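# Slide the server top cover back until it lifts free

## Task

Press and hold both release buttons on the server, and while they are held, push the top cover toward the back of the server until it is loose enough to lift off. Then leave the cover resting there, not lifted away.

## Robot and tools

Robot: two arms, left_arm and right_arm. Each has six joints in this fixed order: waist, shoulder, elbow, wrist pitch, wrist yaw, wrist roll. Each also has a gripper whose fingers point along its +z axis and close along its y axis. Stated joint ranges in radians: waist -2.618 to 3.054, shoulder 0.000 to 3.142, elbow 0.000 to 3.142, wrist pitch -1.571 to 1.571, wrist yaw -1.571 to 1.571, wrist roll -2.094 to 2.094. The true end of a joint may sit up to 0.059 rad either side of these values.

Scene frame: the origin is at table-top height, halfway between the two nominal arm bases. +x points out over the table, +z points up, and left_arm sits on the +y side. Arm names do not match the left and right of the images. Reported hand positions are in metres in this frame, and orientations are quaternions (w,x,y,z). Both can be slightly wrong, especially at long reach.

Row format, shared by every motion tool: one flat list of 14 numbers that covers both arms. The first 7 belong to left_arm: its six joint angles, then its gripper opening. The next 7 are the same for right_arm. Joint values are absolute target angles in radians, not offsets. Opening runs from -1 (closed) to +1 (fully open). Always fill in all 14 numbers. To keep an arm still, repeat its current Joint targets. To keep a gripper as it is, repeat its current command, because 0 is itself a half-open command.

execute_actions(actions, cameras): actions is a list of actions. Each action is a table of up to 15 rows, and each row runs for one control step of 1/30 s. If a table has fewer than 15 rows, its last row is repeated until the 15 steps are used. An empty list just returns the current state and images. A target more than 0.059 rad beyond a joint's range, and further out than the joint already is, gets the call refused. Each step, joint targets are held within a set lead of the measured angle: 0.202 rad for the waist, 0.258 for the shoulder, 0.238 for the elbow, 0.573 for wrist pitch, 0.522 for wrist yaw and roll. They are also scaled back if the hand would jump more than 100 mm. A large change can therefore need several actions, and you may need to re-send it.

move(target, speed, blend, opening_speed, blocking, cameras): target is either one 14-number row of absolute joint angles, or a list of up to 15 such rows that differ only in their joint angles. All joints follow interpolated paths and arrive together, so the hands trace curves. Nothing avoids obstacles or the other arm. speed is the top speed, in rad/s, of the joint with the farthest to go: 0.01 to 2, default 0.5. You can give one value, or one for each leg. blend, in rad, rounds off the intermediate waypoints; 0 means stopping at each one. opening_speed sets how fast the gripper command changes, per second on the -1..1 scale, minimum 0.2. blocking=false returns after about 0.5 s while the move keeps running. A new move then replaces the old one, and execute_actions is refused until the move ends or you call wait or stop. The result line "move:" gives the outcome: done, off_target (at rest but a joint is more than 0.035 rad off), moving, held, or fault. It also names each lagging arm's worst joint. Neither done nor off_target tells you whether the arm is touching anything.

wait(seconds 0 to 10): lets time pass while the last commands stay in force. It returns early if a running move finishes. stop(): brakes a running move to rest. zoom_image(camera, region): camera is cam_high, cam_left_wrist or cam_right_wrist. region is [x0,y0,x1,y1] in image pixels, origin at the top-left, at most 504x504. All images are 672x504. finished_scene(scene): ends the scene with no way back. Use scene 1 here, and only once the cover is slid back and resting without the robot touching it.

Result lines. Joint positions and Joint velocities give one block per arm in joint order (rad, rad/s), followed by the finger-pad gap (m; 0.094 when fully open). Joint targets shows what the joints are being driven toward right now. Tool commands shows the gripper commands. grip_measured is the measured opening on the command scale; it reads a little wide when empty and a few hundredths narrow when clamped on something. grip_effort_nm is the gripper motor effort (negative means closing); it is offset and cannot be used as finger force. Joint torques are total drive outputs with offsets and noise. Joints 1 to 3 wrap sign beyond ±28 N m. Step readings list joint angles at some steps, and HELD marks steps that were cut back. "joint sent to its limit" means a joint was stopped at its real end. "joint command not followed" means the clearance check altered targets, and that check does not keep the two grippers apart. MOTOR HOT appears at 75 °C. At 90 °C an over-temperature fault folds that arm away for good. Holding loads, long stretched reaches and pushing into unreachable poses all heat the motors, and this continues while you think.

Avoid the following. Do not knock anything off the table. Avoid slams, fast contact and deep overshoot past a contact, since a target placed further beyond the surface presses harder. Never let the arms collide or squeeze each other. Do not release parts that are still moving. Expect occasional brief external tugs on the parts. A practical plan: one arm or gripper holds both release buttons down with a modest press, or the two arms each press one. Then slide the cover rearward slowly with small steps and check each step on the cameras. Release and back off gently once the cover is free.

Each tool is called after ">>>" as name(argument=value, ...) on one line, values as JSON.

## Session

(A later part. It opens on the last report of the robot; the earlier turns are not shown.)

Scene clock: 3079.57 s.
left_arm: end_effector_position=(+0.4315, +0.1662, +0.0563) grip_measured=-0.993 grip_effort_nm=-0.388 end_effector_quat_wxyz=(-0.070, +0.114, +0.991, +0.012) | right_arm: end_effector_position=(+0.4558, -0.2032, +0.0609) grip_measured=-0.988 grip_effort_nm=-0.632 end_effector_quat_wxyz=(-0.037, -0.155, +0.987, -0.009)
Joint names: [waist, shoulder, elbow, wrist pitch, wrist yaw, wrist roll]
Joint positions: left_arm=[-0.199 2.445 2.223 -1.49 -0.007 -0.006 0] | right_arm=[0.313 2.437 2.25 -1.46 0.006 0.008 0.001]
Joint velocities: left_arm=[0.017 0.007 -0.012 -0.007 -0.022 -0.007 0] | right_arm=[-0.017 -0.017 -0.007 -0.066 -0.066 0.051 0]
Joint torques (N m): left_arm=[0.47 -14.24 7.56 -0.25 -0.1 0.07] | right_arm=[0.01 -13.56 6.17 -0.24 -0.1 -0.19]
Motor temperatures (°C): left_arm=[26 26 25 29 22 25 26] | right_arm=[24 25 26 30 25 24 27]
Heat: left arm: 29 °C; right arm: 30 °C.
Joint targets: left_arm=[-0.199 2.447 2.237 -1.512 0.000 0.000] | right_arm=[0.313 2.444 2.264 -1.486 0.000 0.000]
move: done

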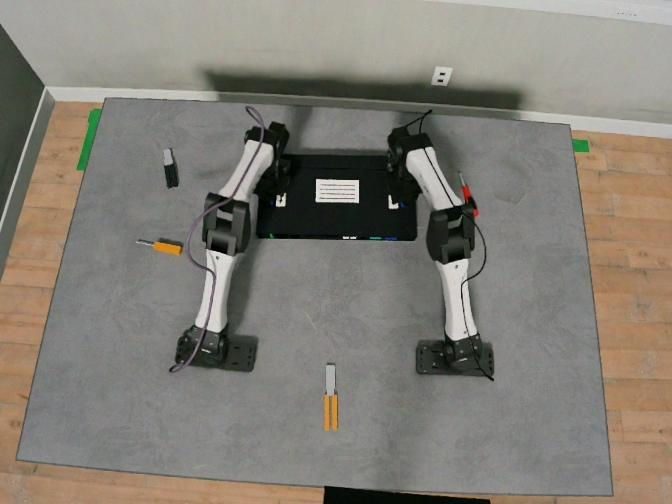

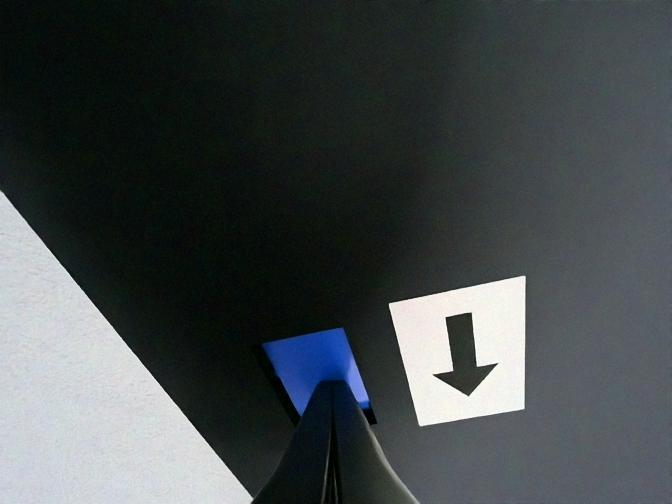

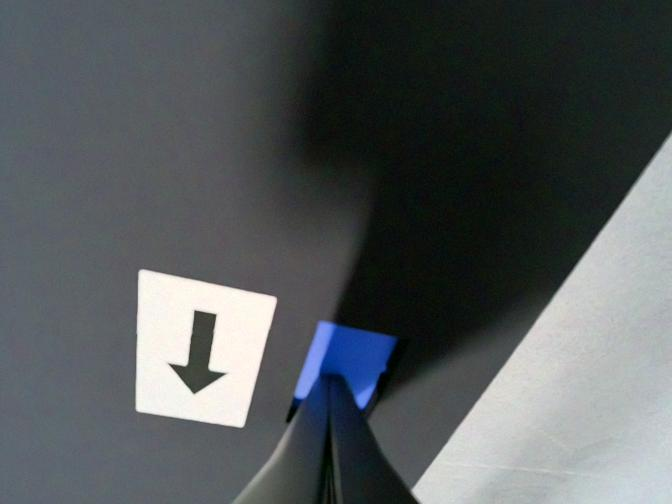

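>>> move(target=[-0.199, 2.445, 2.3, -1.56, 0.0, 0.0, -1.0, 0.313, 2.444, 2.325, -1.535, 0.0, 0.0, -1.0], speed=0.2)

>>> zoom_image(camera="cam_left_wrist", region=[230, 270, 400, 420])

>>> zoom_image(camera="cam_right_wrist", region=[260, 270, 430, 420])

Scene clock: 3168.20 s.
left_arm: end_effector_position=(+0.4307, +0.1664, +0.0712) grip_measured=-0.993 grip_effort_nm=-0.388 end_effector_quat_wxyz=(-0.070, +0.114, +0.991, +0.012) | right_arm: end_effector_position=(+0.4523, -0.2043, +0.0738) grip_measured=-0.988 grip_effort_nm=-0.632 end_effector_quat_wxyz=(-0.043, -0.155, +0.987, -0.010)
Joint names: [waist, shoulder, elbow, wrist pitch, wrist yaw, wrist roll]
Joint positions: left_arm=[-0.199 2.445 2.282 -1.55 -0.007 -0.006 0] | right_arm=[0.313 2.437 2.3 -1.521 0.006 0.008 0.001]
Joint velocities: left_arm=[-0.002 0.002 -0.007 0.066 -0.066 -0.037 -0.002] | right_arm=[-0.022 -0.002 -0.002 -0.081 -0.007 0.022 0.001]
Joint torques (N m): left_arm=[0.46 -14.41 7.87 -0.17 -0.1 0.06] | right_arm=[-0.09 -13.56 6.87 -0.11 -0.12 -0.2]
Motor temperatures (°C): left_arm=[26 52 30 26 22 25 26] | right_arm=[24 48 31 29 25 24 27]
Heat: left arm: 52 °C; right arm: 48 °C.
Joint targets: left_arm=[-0.199 2.445 2.300 -1.560 0.000 0.000] | right_arm=[0.313 2.444 2.325 -1.535 0.000 0.000]
move: done

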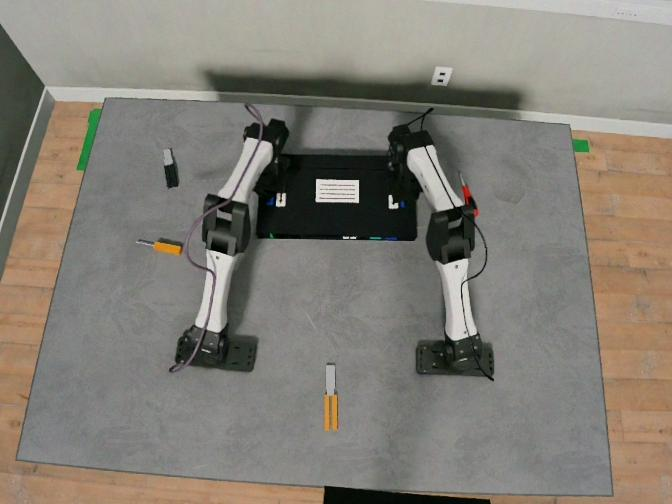

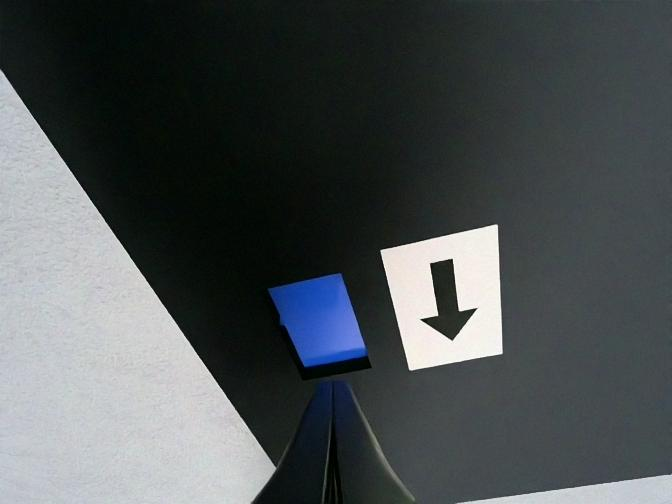

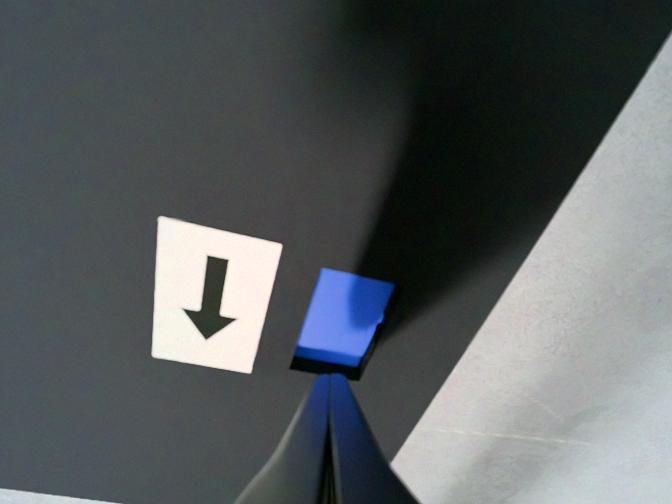

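Scaled by 2.965 from the camera's 672x504 image, which has a finer 960x720 frame.

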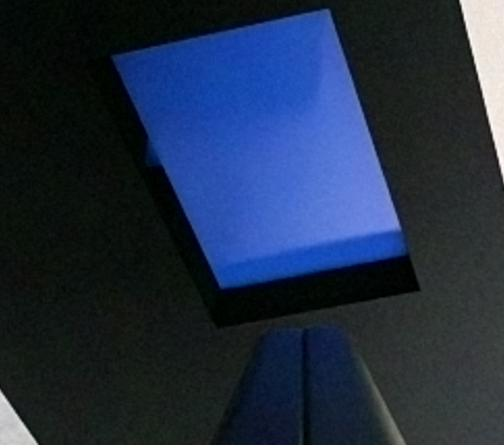

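Scaled by 2.965 from the camera's 672x504 image, which has a finer 960x720 frame.

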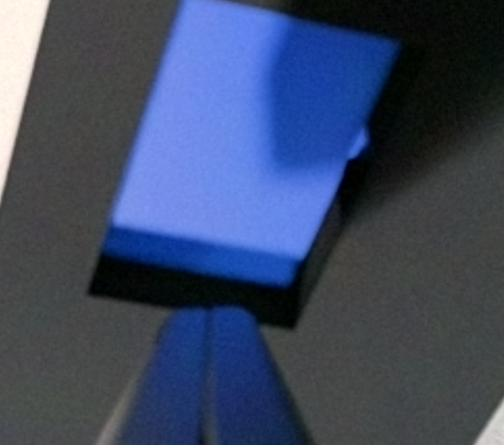

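>>> zoom_image(camera="cam_left_wrist", region=[255, 265, 325, 335])

>>> zoom_image(camera="cam_left_wrist", region=[290, 330, 380, 390])

>>> zoom_image(camera="cam_right_wrist", region=[280, 330, 400, 390])

Scaled by 7.200 from the camera's 672x504 image, which has a finer 960x720 frame.

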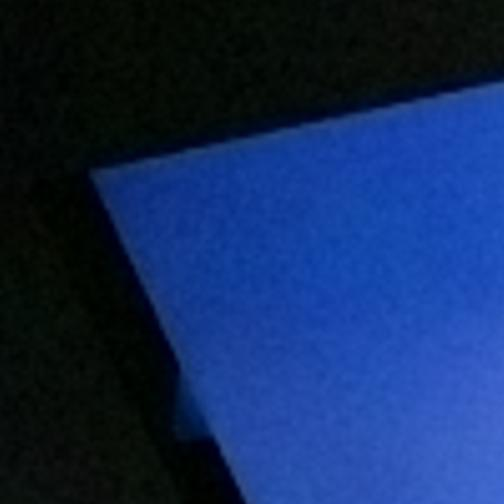

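Scaled by 5.600 from the camera's 672x504 image, which has a finer 960x720 frame.

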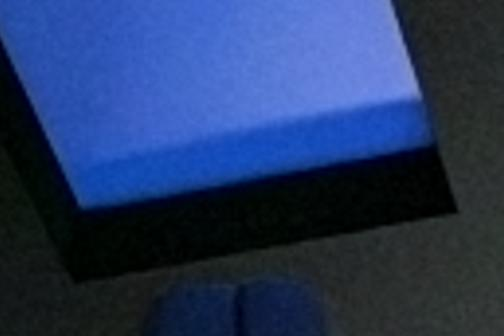

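Scaled by 4.200 from the camera's 672x504 image, which has a finer 960x720 frame.

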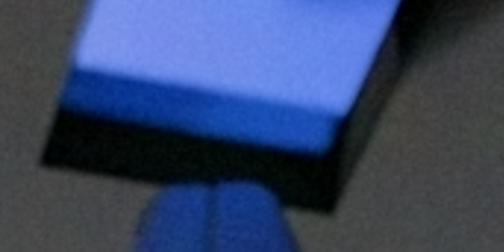

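>>> move(target=[-0.199, 2.468, 2.219, -1.496, 0.0, 0.0, -1.0, 0.313, 2.464, 2.246, -1.476, 0.0, 0.0, -1.0], speed=0.15)

>>> zoom_image(camera="cam_left_wrist", region=[240, 320, 400, 440])

>>> zoom_image(camera="cam_right_wrist", region=[270, 310, 430, 430])

Scene clock: 3240.83 s.
left_arm: end_effector_position=(+0.4283, +0.1669, +0.0584) grip_measured=-0.993 grip_effort_nm=-0.388 end_effector_quat_wxyz=(-0.076, +0.114, +0.990, +0.013) | right_arm: end_effector_position=(+0.4512, -0.2047, +0.0647) grip_measured=-0.988 grip_effort_nm=-0.632 end_effector_quat_wxyz=(-0.047, -0.155, +0.987, -0.011)
Joint names: [waist, shoulder, elbow, wrist pitch, wrist yaw, wrist roll]
Joint positions: left_arm=[-0.199 2.445 2.229 -1.51 -0.007 -0.006 0] | right_arm=[0.313 2.437 2.263 -1.492 0.006 0.008 0.001]
Joint velocities: left_arm=[-0.002 0.007 -0.007 0.022 -0.022 -0.022 0.001] | right_arm=[0.017 -0.007 0.007 0.007 -0.051 0.037 0.001]
Joint torques (N m): left_arm=[0.44 -12.25 5.22 0.06 -0.09 0.07] | right_arm=[-0.08 -11.63 3.48 0.26 -0.08 -0.2]
Motor temperatures (°C): left_arm=[26 57 34 26 22 25 26] | right_arm=[24 50 34 28 25 24 27]
Heat: left arm: 57 °C; right arm: 50 °C.
Joint targets: left_arm=[-0.199 2.468 2.219 -1.496 0.000 0.000] | right_arm=[0.313 2.464 2.246 -1.476 0.000 0.000]
move: done

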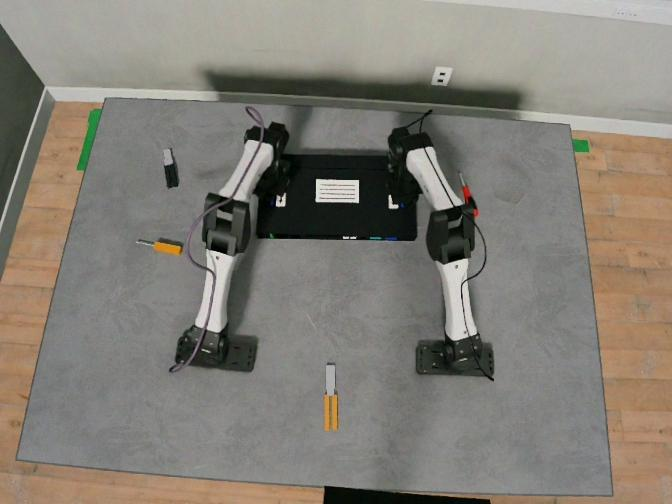

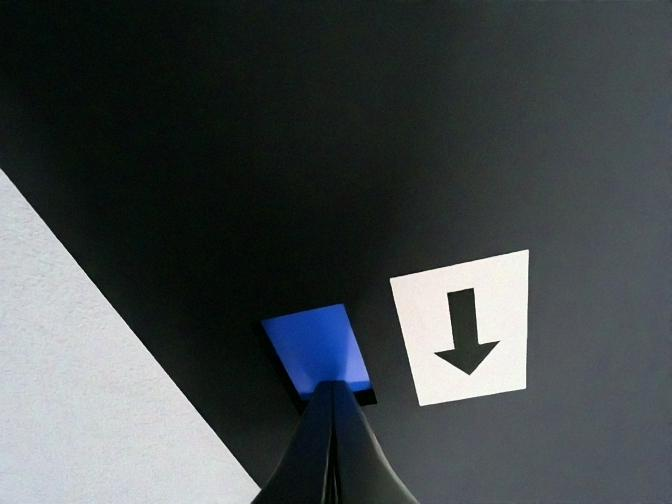

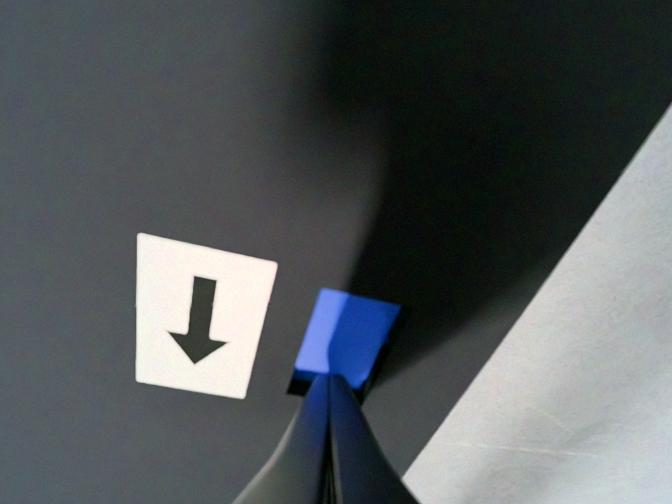

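Scaled by 3.150 from the camera's 672x504 image, which has a finer 960x720 frame.

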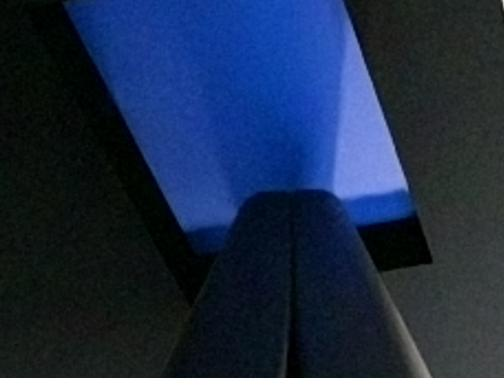

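Scaled by 3.150 from the camera's 672x504 image, which has a finer 960x720 frame.

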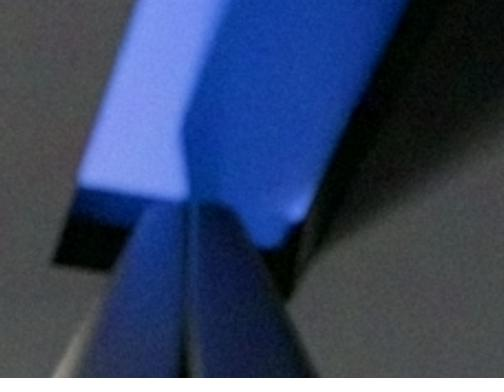

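>>> move(target=[-0.1885, 2.469, 2.35, -1.543, 0.0, 0.0, -1.0, 0.3, 2.46, 2.35, -1.487, 0.0, 0.0, -1.0], speed=0.2)

>>> zoom_image(camera="cam_left_wrist", region=[230, 290, 400, 440])

>>> zoom_image(camera="cam_right_wrist", region=[260, 290, 430, 440])

Scene clock: 3340.83 s.
left_arm: end_effector_position=(+0.4459, +0.1645, +0.0821) grip_measured=-0.993 grip_effort_nm=-0.388 end_effector_quat_wxyz=(-0.037, +0.113, +0.993, +0.008) | right_arm: end_effector_position=(+0.4650, -0.2024, +0.0793) grip_measured=-0.988 grip_effort_nm=-0.632 end_effector_quat_wxyz=(-0.016, -0.153, +0.988, -0.006)
Joint names: [waist, shoulder, elbow, wrist pitch, wrist yaw, wrist roll]
Joint positions: left_arm=[-0.195 2.445 2.332 -1.532 -0.007 -0.006 0] | right_arm=[0.309 2.437 2.325 -1.492 0.006 0.008 0.001]
Joint velocities: left_arm=[0.002 -0.002 -0.022 -0.11 0.007 -0.007 -0.001] | right_arm=[-0.007 -0.007 -0.017 0.007 -0.007 0.022 0]
Joint torques (N m): left_arm=[1.13 -12.25 7.9 -0.02 -0.09 0.07] | right_arm=[-0.8 -12.21 7.06 0.22 -0.09 -0.19]
Motor temperatures (°C): left_arm=[26 55 31 25 22 25 26] | right_arm=[24 49 29 28 25 24 27]
Heat: left arm: 55 °C; right arm: 49 °C.
Joint targets: left_arm=[-0.188 2.469 2.350 -1.543 0.000 0.000] | right_arm=[0.300 2.460 2.350 -1.487 0.000 0.000]
move: done

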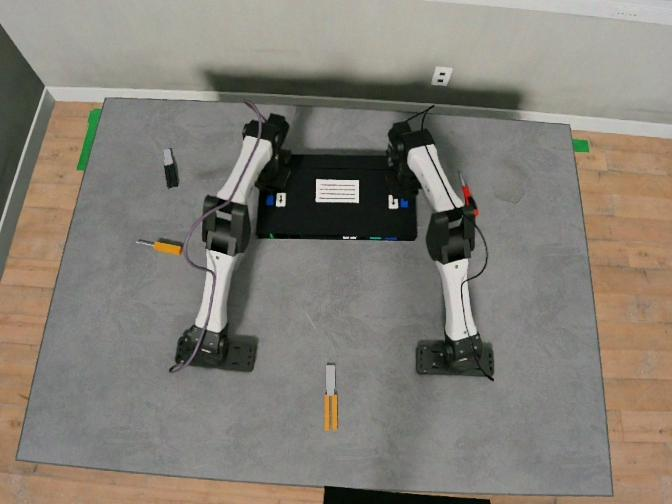

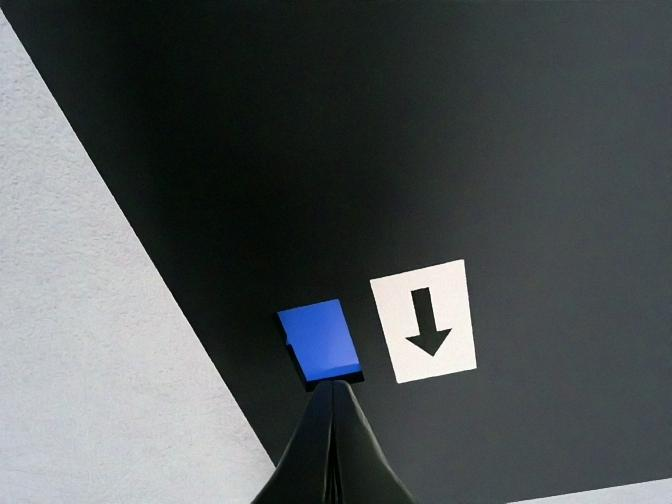

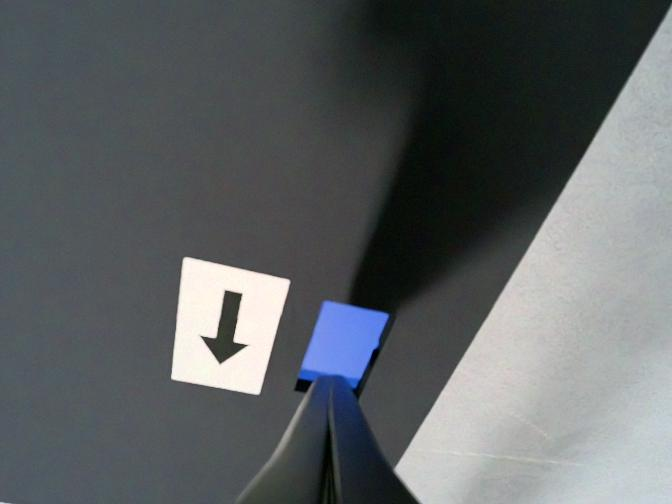

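Scaled by 2.965 from the camera's 672x504 image, which has a finer 960x720 frame.

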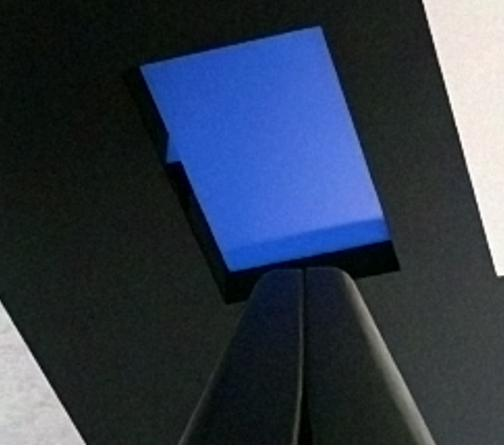

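Scaled by 2.965 from the camera's 672x504 image, which has a finer 960x720 frame.

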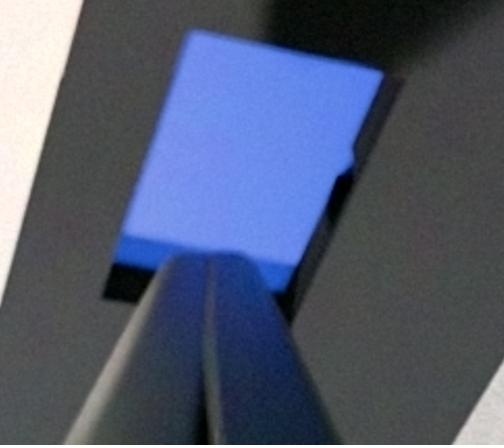

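>>> move(target=[-0.202, 2.449, 2.29, -1.533, 0.0, 0.0, -1.0, 0.31, 2.437, 2.3, -1.49, 0.0, 0.0, -1.0], speed=0.2)

>>> zoom_image(camera="cam_left_wrist", region=[230, 290, 400, 440])

>>> zoom_image(camera="cam_right_wrist", region=[260, 290, 430, 440])

Scene clock: 3487.37 s.
left_arm: end_effector_position=(+0.4386, +0.1662, +0.0744) grip_measured=-0.993 grip_effort_nm=-0.383 end_effector_quat_wxyz=(-0.054, +0.113, +0.992, +0.010) | right_arm: end_effector_position=(+0.4628, -0.2031, +0.0767) grip_measured=-0.988 grip_effort_nm=-0.632 end_effector_quat_wxyz=(-0.021, -0.153, +0.988, -0.006)
Joint names: [waist, shoulder, elbow, wrist pitch, wrist yaw, wrist roll]
Joint positions: left_arm=[-0.195 2.445 2.299 -1.533 -0.007 -0.006 0] | right_arm=[0.309 2.437 2.315 -1.492 0.006 0.008 0.001]
Joint velocities: left_arm=[-0.017 -0.022 -0.017 -0.051 0.022 0.051 -0.001] | right_arm=[-0.007 -0.002 -0.002 0.022 -0.037 0.022 0]
Joint torques (N m): left_arm=[-0.24 -14.08 5.46 0.04 -0.1 0.08] | right_arm=[0.08 -14.38 3.79 0.18 -0.09 -0.2]
Motor temperatures (°C): left_arm=[26 58 37 24 22 25 26] | right_arm=[24 52 34 27 25 24 27]
Heat: left arm: 58 °C; right arm: 52 °C.
Joint targets: left_arm=[-0.202 2.449 2.290 -1.533 0.000 0.000] | right_arm=[0.310 2.437 2.300 -1.490 0.000 0.000]
move: done

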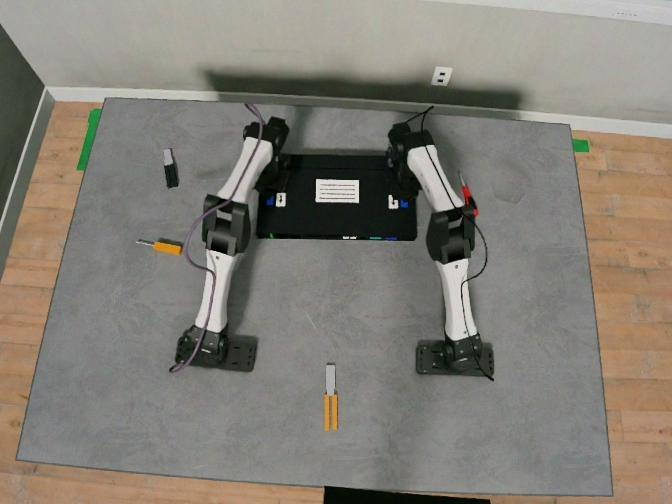

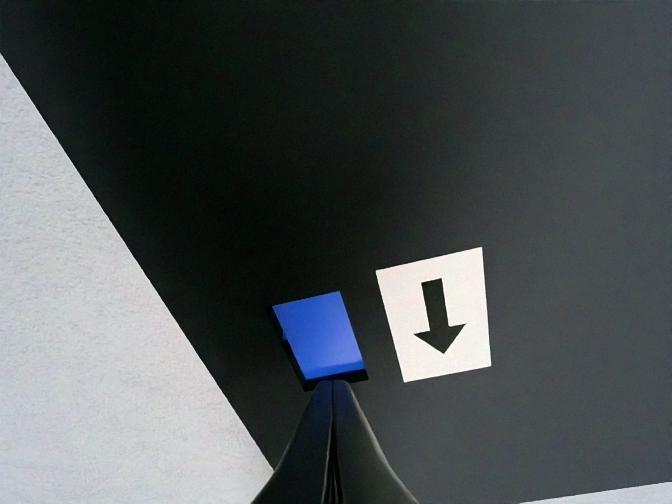

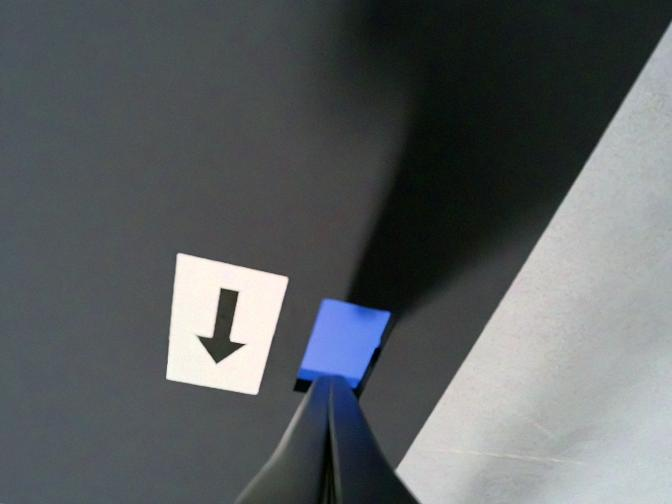

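Scaled by 2.965 from the camera's 672x504 image, which has a finer 960x720 frame.

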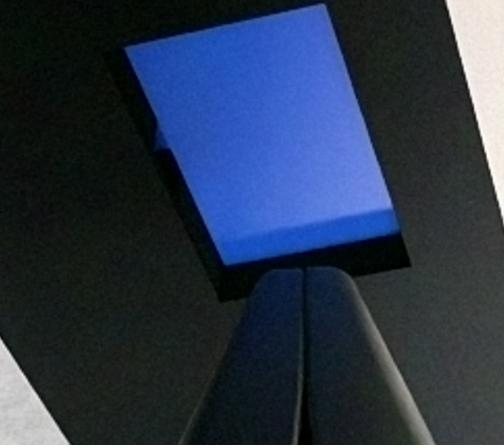

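Scaled by 2.965 from the camera's 672x504 image, which has a finer 960x720 frame.

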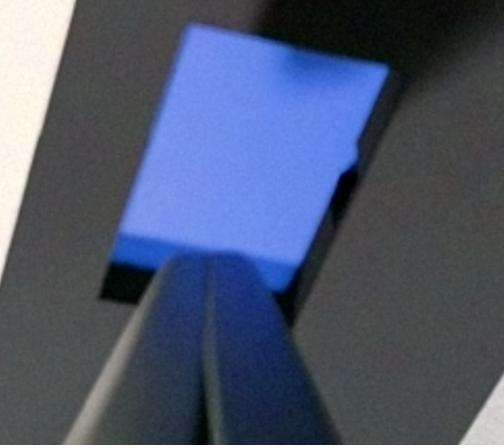

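>>> move(target=[-0.2, 2.56, 2.013, -1.268, 0.0, 0.0, -1.0, 0.312, 2.547, 2.005, -1.286, 0.0, 0.0, -1.0], speed=0.1)

>>> zoom_image(camera="cam_left_wrist", region=[230, 300, 400, 450])

>>> zoom_image(camera="cam_right_wrist", region=[260, 300, 430, 450])

Scene clock: 3503.10 s.
left_arm: end_effector_position=(+0.4312, +0.1680, +0.0442) grip_measured=-0.993 grip_effort_nm=-0.383 end_effector_quat_wxyz=(-0.056, +0.113, +0.992, +0.010) | right_arm: end_effector_position=(+0.4534, -0.2062, +0.0462) grip_measured=-0.988 grip_effort_nm=-0.637 end_effector_quat_wxyz=(-0.027, -0.153, +0.988, -0.007)
Joint names: [waist, shoulder, elbow, wrist pitch, wrist yaw, wrist roll]
Joint positions: left_arm=[-0.195 2.405 2.105 -1.385 -0.007 -0.006 0] | right_arm=[0.309 2.389 2.106 -1.344 0.006 0.008 0.001]
Joint velocities: left_arm=[0.002 0.002 -0.017 -0.007 -0.051 0.007 -0.002] | right_arm=[-0.017 -0.007 0.007 0.022 0.051 0.066 0]
Joint torques (N m): left_arm=[0.02 0.57 -2.39 1.26 -0.09 0.06] | right_arm=[0.34 1.43 -3.21 0.88 -0.1 -0.23]
Motor temperatures (°C): left_arm=[26 59 35 25 22 25 26] | right_arm=[24 53 33 27 25 24 27]
Heat: left arm: 59 °C; right arm: 53 °C.
Joint targets: left_arm=[-0.200 2.560 2.013 -1.268 0.000 0.000] | right_arm=[0.312 2.547 2.005 -1.286 0.000 0.000]
move: off_target (left_arm, right_arm); left_arm: the shoulder is farthest, 0.155 rad from its target; right_arm: the shoulder is farthest, 0.158 rad from its target

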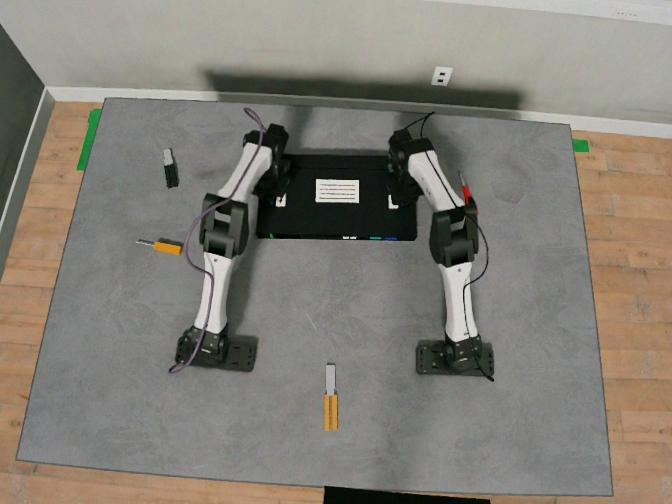

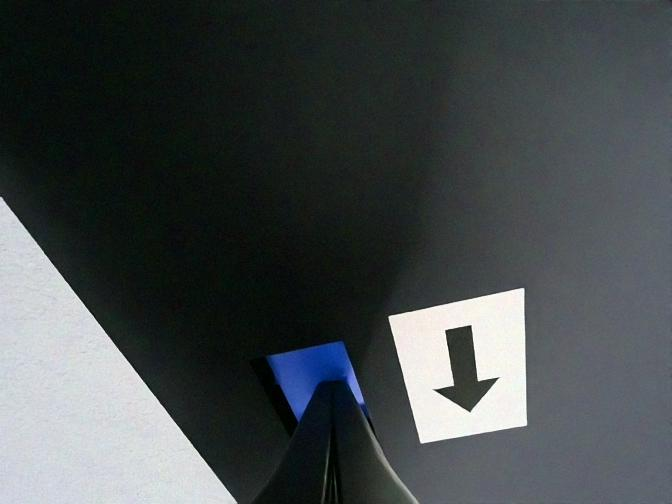

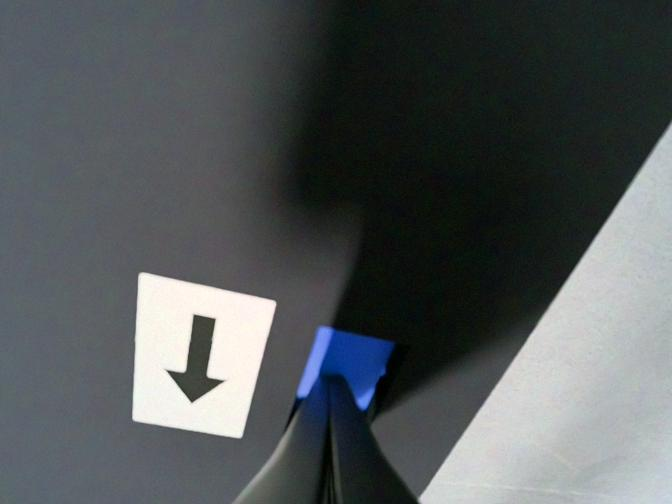

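Scaled by 2.965 from the camera's 672x504 image, which has a finer 960x720 frame.

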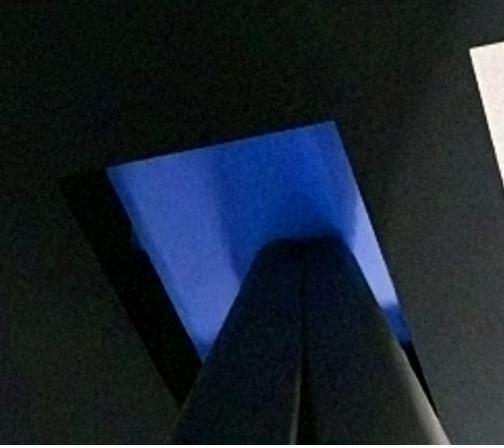

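Scaled by 2.965 from the camera's 672x504 image, which has a finer 960x720 frame.

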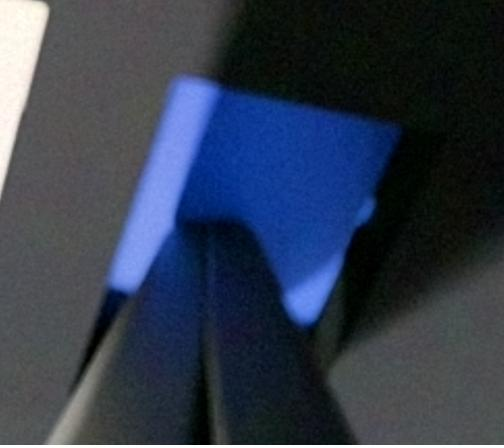

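>>> move(target=[-0.262, 2.53, 2.01, -1.42, 0.0, 0.0, -1.0, 0.378, 2.517, 2.005, -1.4, 0.0, 0.0, -1.0], speed=0.1)

>>> zoom_image(camera="cam_high", region=[220, 100, 460, 280])

>>> zoom_image(camera="cam_left_wrist", region=[230, 300, 400, 450])

>>> zoom_image(camera="cam_right_wrist", region=[260, 300, 430, 450])

Scene clock: 3526.17 s.
left_arm: end_effector_position=(+0.4297, +0.1652, +0.0478) grip_measured=-0.993 grip_effort_nm=-0.393 end_effector_quat_wxyz=(-0.050, +0.132, +0.989, +0.046) | right_arm: end_effector_position=(+0.4511, -0.2027, +0.0476) grip_measured=-0.988 grip_effort_nm=-0.628 end_effector_quat_wxyz=(-0.019, -0.175, +0.983, -0.052)
Joint names: [waist, shoulder, elbow, wrist pitch, wrist yaw, wrist roll]
Joint positions: left_arm=[-0.23 2.395 2.101 -1.388 -0.078 -0.006 0] | right_arm=[0.351 2.383 2.099 -1.344 0.094 0.008 0.001]
Joint velocities: left_arm=[0.002 -0.007 -0.007 -0.022 -0.051 -0.007 0] | right_arm=[-0.012 0.007 0.002 -0.037 0.051 0.037 -0.001]
Joint torques (N m): left_arm=[-2.81 -1.29 -2.15 -0.25 0.61 0.07] | right_arm=[2.45 -1.05 -2.59 -0.48 -0.96 -0.17]
Motor temperatures (°C): left_arm=[26 49 33 27 22 25 26] | right_arm=[24 44 32 28 25 24 27]
Heat: left arm: 49 °C; right arm: 44 °C.
Joint targets: left_arm=[-0.262 2.530 2.010 -1.420 0.000 0.000] | right_arm=[0.378 2.517 2.005 -1.400 0.000 0.000]
move: off_target (left_arm, right_arm); left_arm: the shoulder is farthest, 0.135 rad from its target; right_arm: the shoulder is farthest, 0.134 rad from its target

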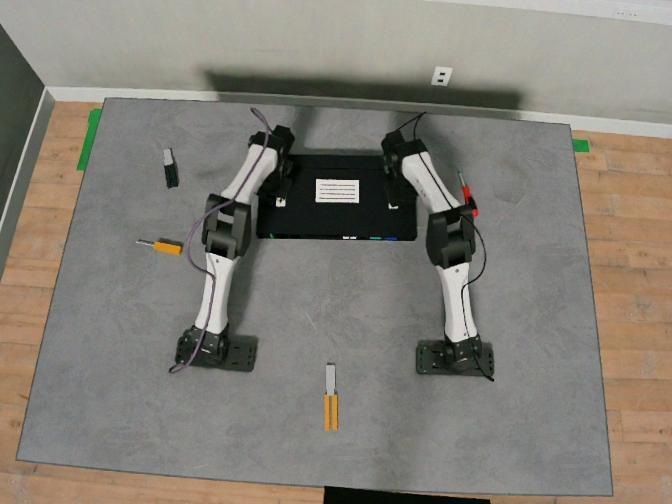

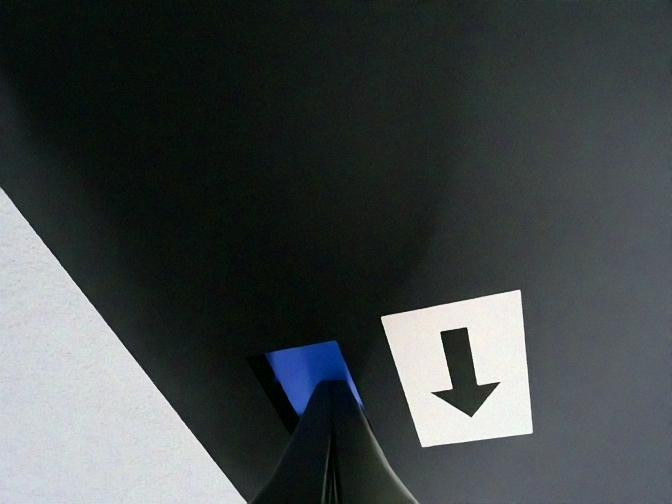

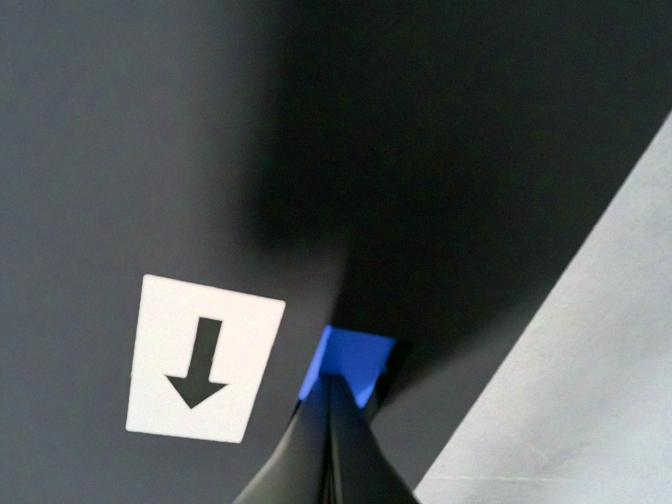

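Scaled by 2.100 from the camera's 672x504 image, which has a finer 960x720 frame.

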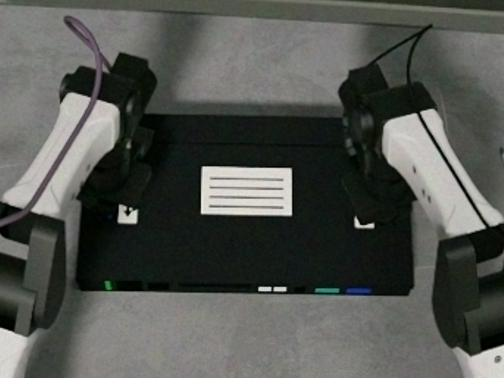

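Scaled by 2.965 from the camera's 672x504 image, which has a finer 960x720 frame.

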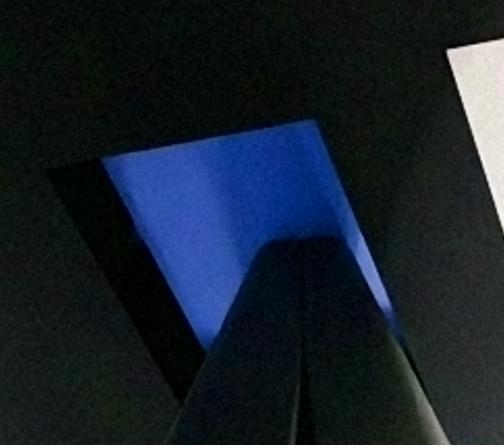

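Scaled by 2.965 from the camera's 672x504 image, which has a finer 960x720 frame.

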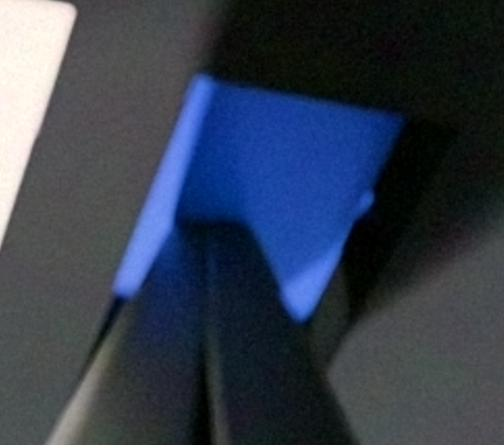

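>>> move(target=[-0.179, 2.437, 2.268, -1.498, 0.0, 0.0, -1.0, 0.29, 2.447, 2.315, -1.486, 0.0, 0.0, -1.0], speed=0.2)

>>> zoom_image(camera="cam_left_wrist", region=[230, 290, 400, 440])

>>> zoom_image(camera="cam_right_wrist", region=[260, 290, 430, 440])

Scene clock: 3609.87 s.
left_arm: end_effector_position=(+0.4411, +0.1707, +0.0712) grip_measured=-0.993 grip_effort_nm=-0.383 end_effector_quat_wxyz=(-0.045, +0.108, +0.993, +0.010) | right_arm: end_effector_position=(+0.4647, -0.2087, +0.0740) grip_measured=-0.988 grip_effort_nm=-0.628 end_effector_quat_wxyz=(-0.019, -0.146, +0.989, -0.006)
Joint names: [waist, shoulder, elbow, wrist pitch, wrist yaw, wrist roll]
Joint positions: left_arm=[-0.185 2.424 2.25 -1.487 -0.01 -0.006 0] | right_arm=[0.296 2.43 2.291 -1.472 0.006 0.008 0.001]
Joint velocities: left_arm=[-0.002 -0.012 0.007 0.007 -0.066 -0.066 0.001] | right_arm=[0.012 0.002 -0.002 -0.095 0.007 0.022 0]
Joint torques (N m): left_arm=[1.06 -13.15 7.95 -0.05 -0.08 0.08] | right_arm=[-0.66 -12.74 7.09 0.01 -0.11 -0.19]
Motor temperatures (°C): left_arm=[27 39 30 25 23 25 26] | right_arm=[25 35 30 27 26 24 27]
Heat: left arm: 39 °C; right arm: 35 °C.
Joint targets: left_arm=[-0.179 2.437 2.268 -1.498 0.000 0.000] | right_arm=[0.290 2.447 2.315 -1.486 0.000 0.000]
move: done

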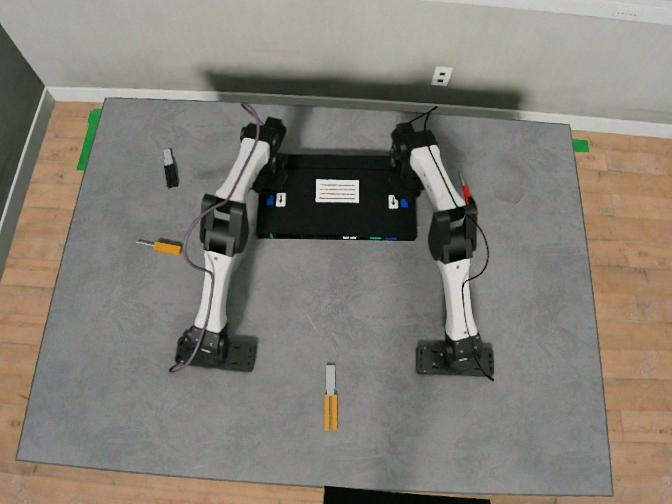

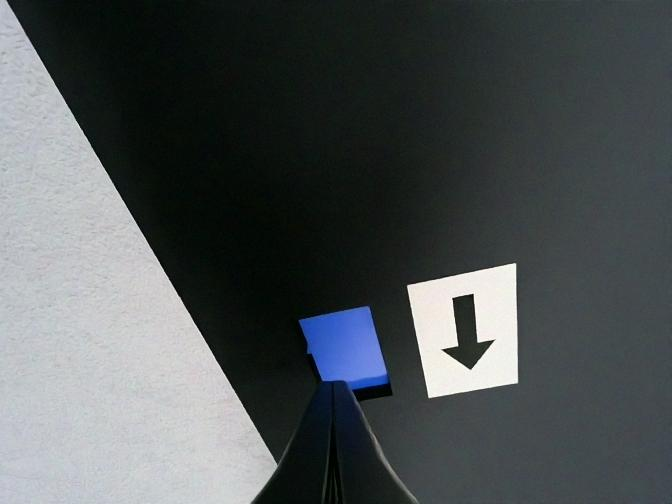

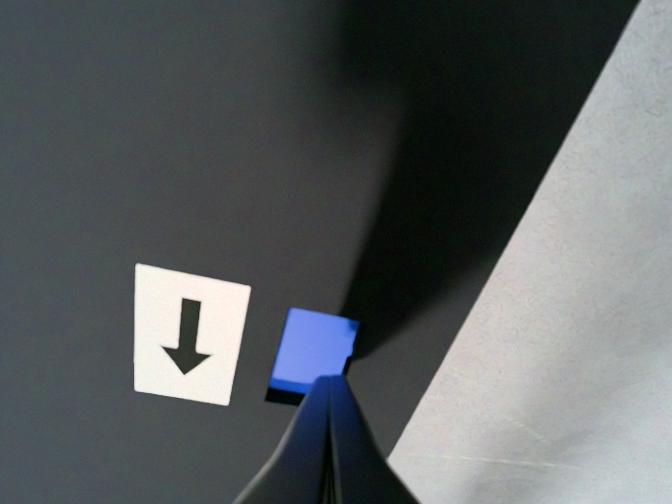

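Scaled by 2.965 from the camera's 672x504 image, which has a finer 960x720 frame.

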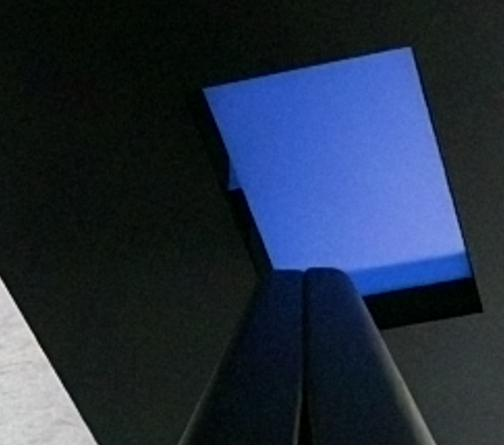

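Scaled by 2.965 from the camera's 672x504 image, which has a finer 960x720 frame.

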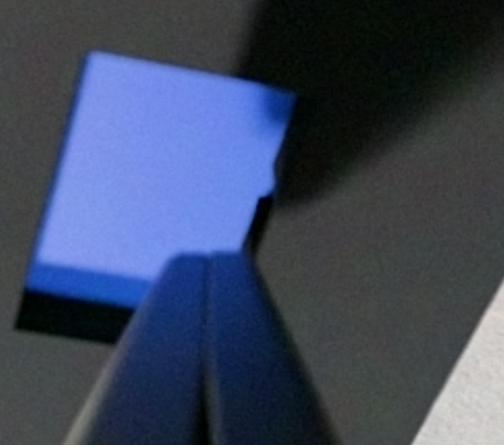

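>>> execute_actions(actions=[])

Scene clock: 3734.10 s.
left_arm: end_effector_position=(+0.4408, +0.1707, +0.0712) grip_measured=-0.993 grip_effort_nm=-0.379 end_effector_quat_wxyz=(-0.045, +0.108, +0.993, +0.010) | right_arm: end_effector_position=(+0.4644, -0.2087, +0.0740) grip_measured=-0.988 grip_effort_nm=-0.628 end_effector_quat_wxyz=(-0.020, -0.146, +0.989, -0.006)
Joint names: [waist, shoulder, elbow, wrist pitch, wrist yaw, wrist roll]
Joint positions: left_arm=[-0.185 2.424 2.25 -1.488 -0.009 -0.006 0] | right_arm=[0.296 2.43 2.291 -1.473 0.006 0.008 0.001]
Joint velocities: left_arm=[-0.012 -0.012 -0.007 0.007 -0.022 0.051 0.001] | right_arm=[-0.007 -0.002 -0.022 -0.095 -0.037 -0.037 0]
Joint torques (N m): left_arm=[1.06 -13.15 7.98 -0.03 -0.07 0.06] | right_arm=[-0.61 -12.86 7.01 0 -0.11 -0.2]
Motor temperatures (°C): left_arm=[26 58 37 24 23 25 26] | right_arm=[24 56 34 27 25 24 27]
Heat: left arm: 58 °C; right arm: 56 °C.
Joint targets: left_arm=[-0.179 2.437 2.268 -1.498 0.000 0.000] | right_arm=[0.290 2.447 2.315 -1.486 0.000 0.000]
Tool commands: left_gripper/opening=-1.0 right_gripper/opening=-1.0

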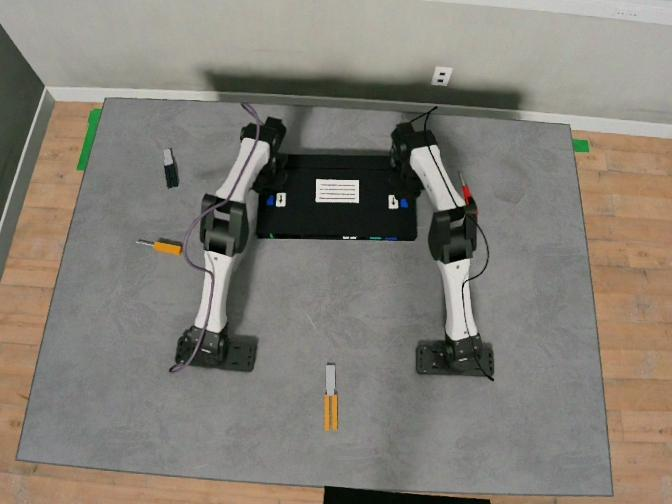

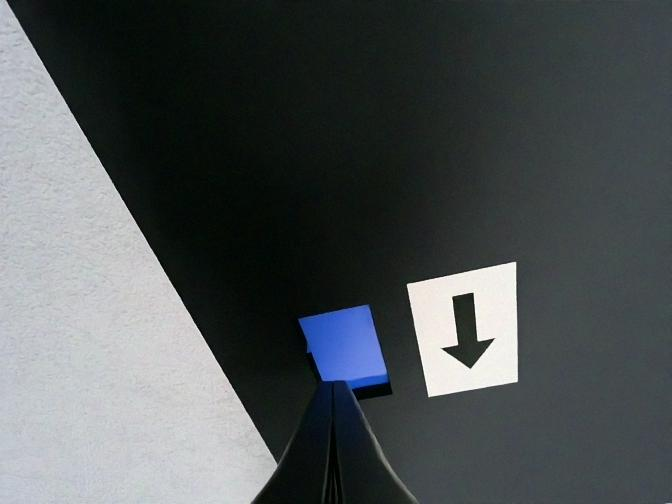

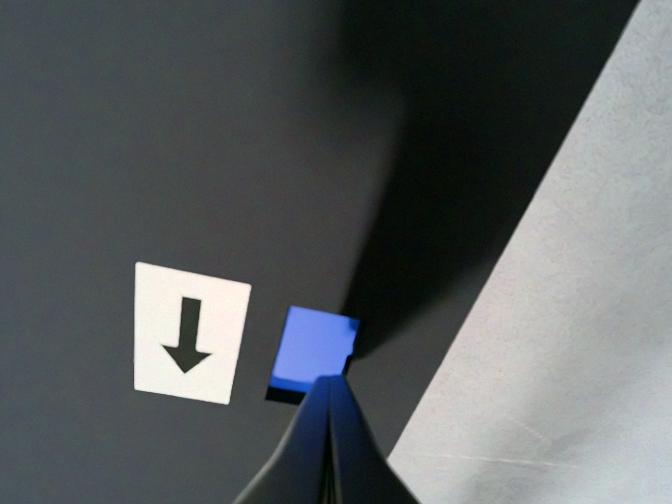

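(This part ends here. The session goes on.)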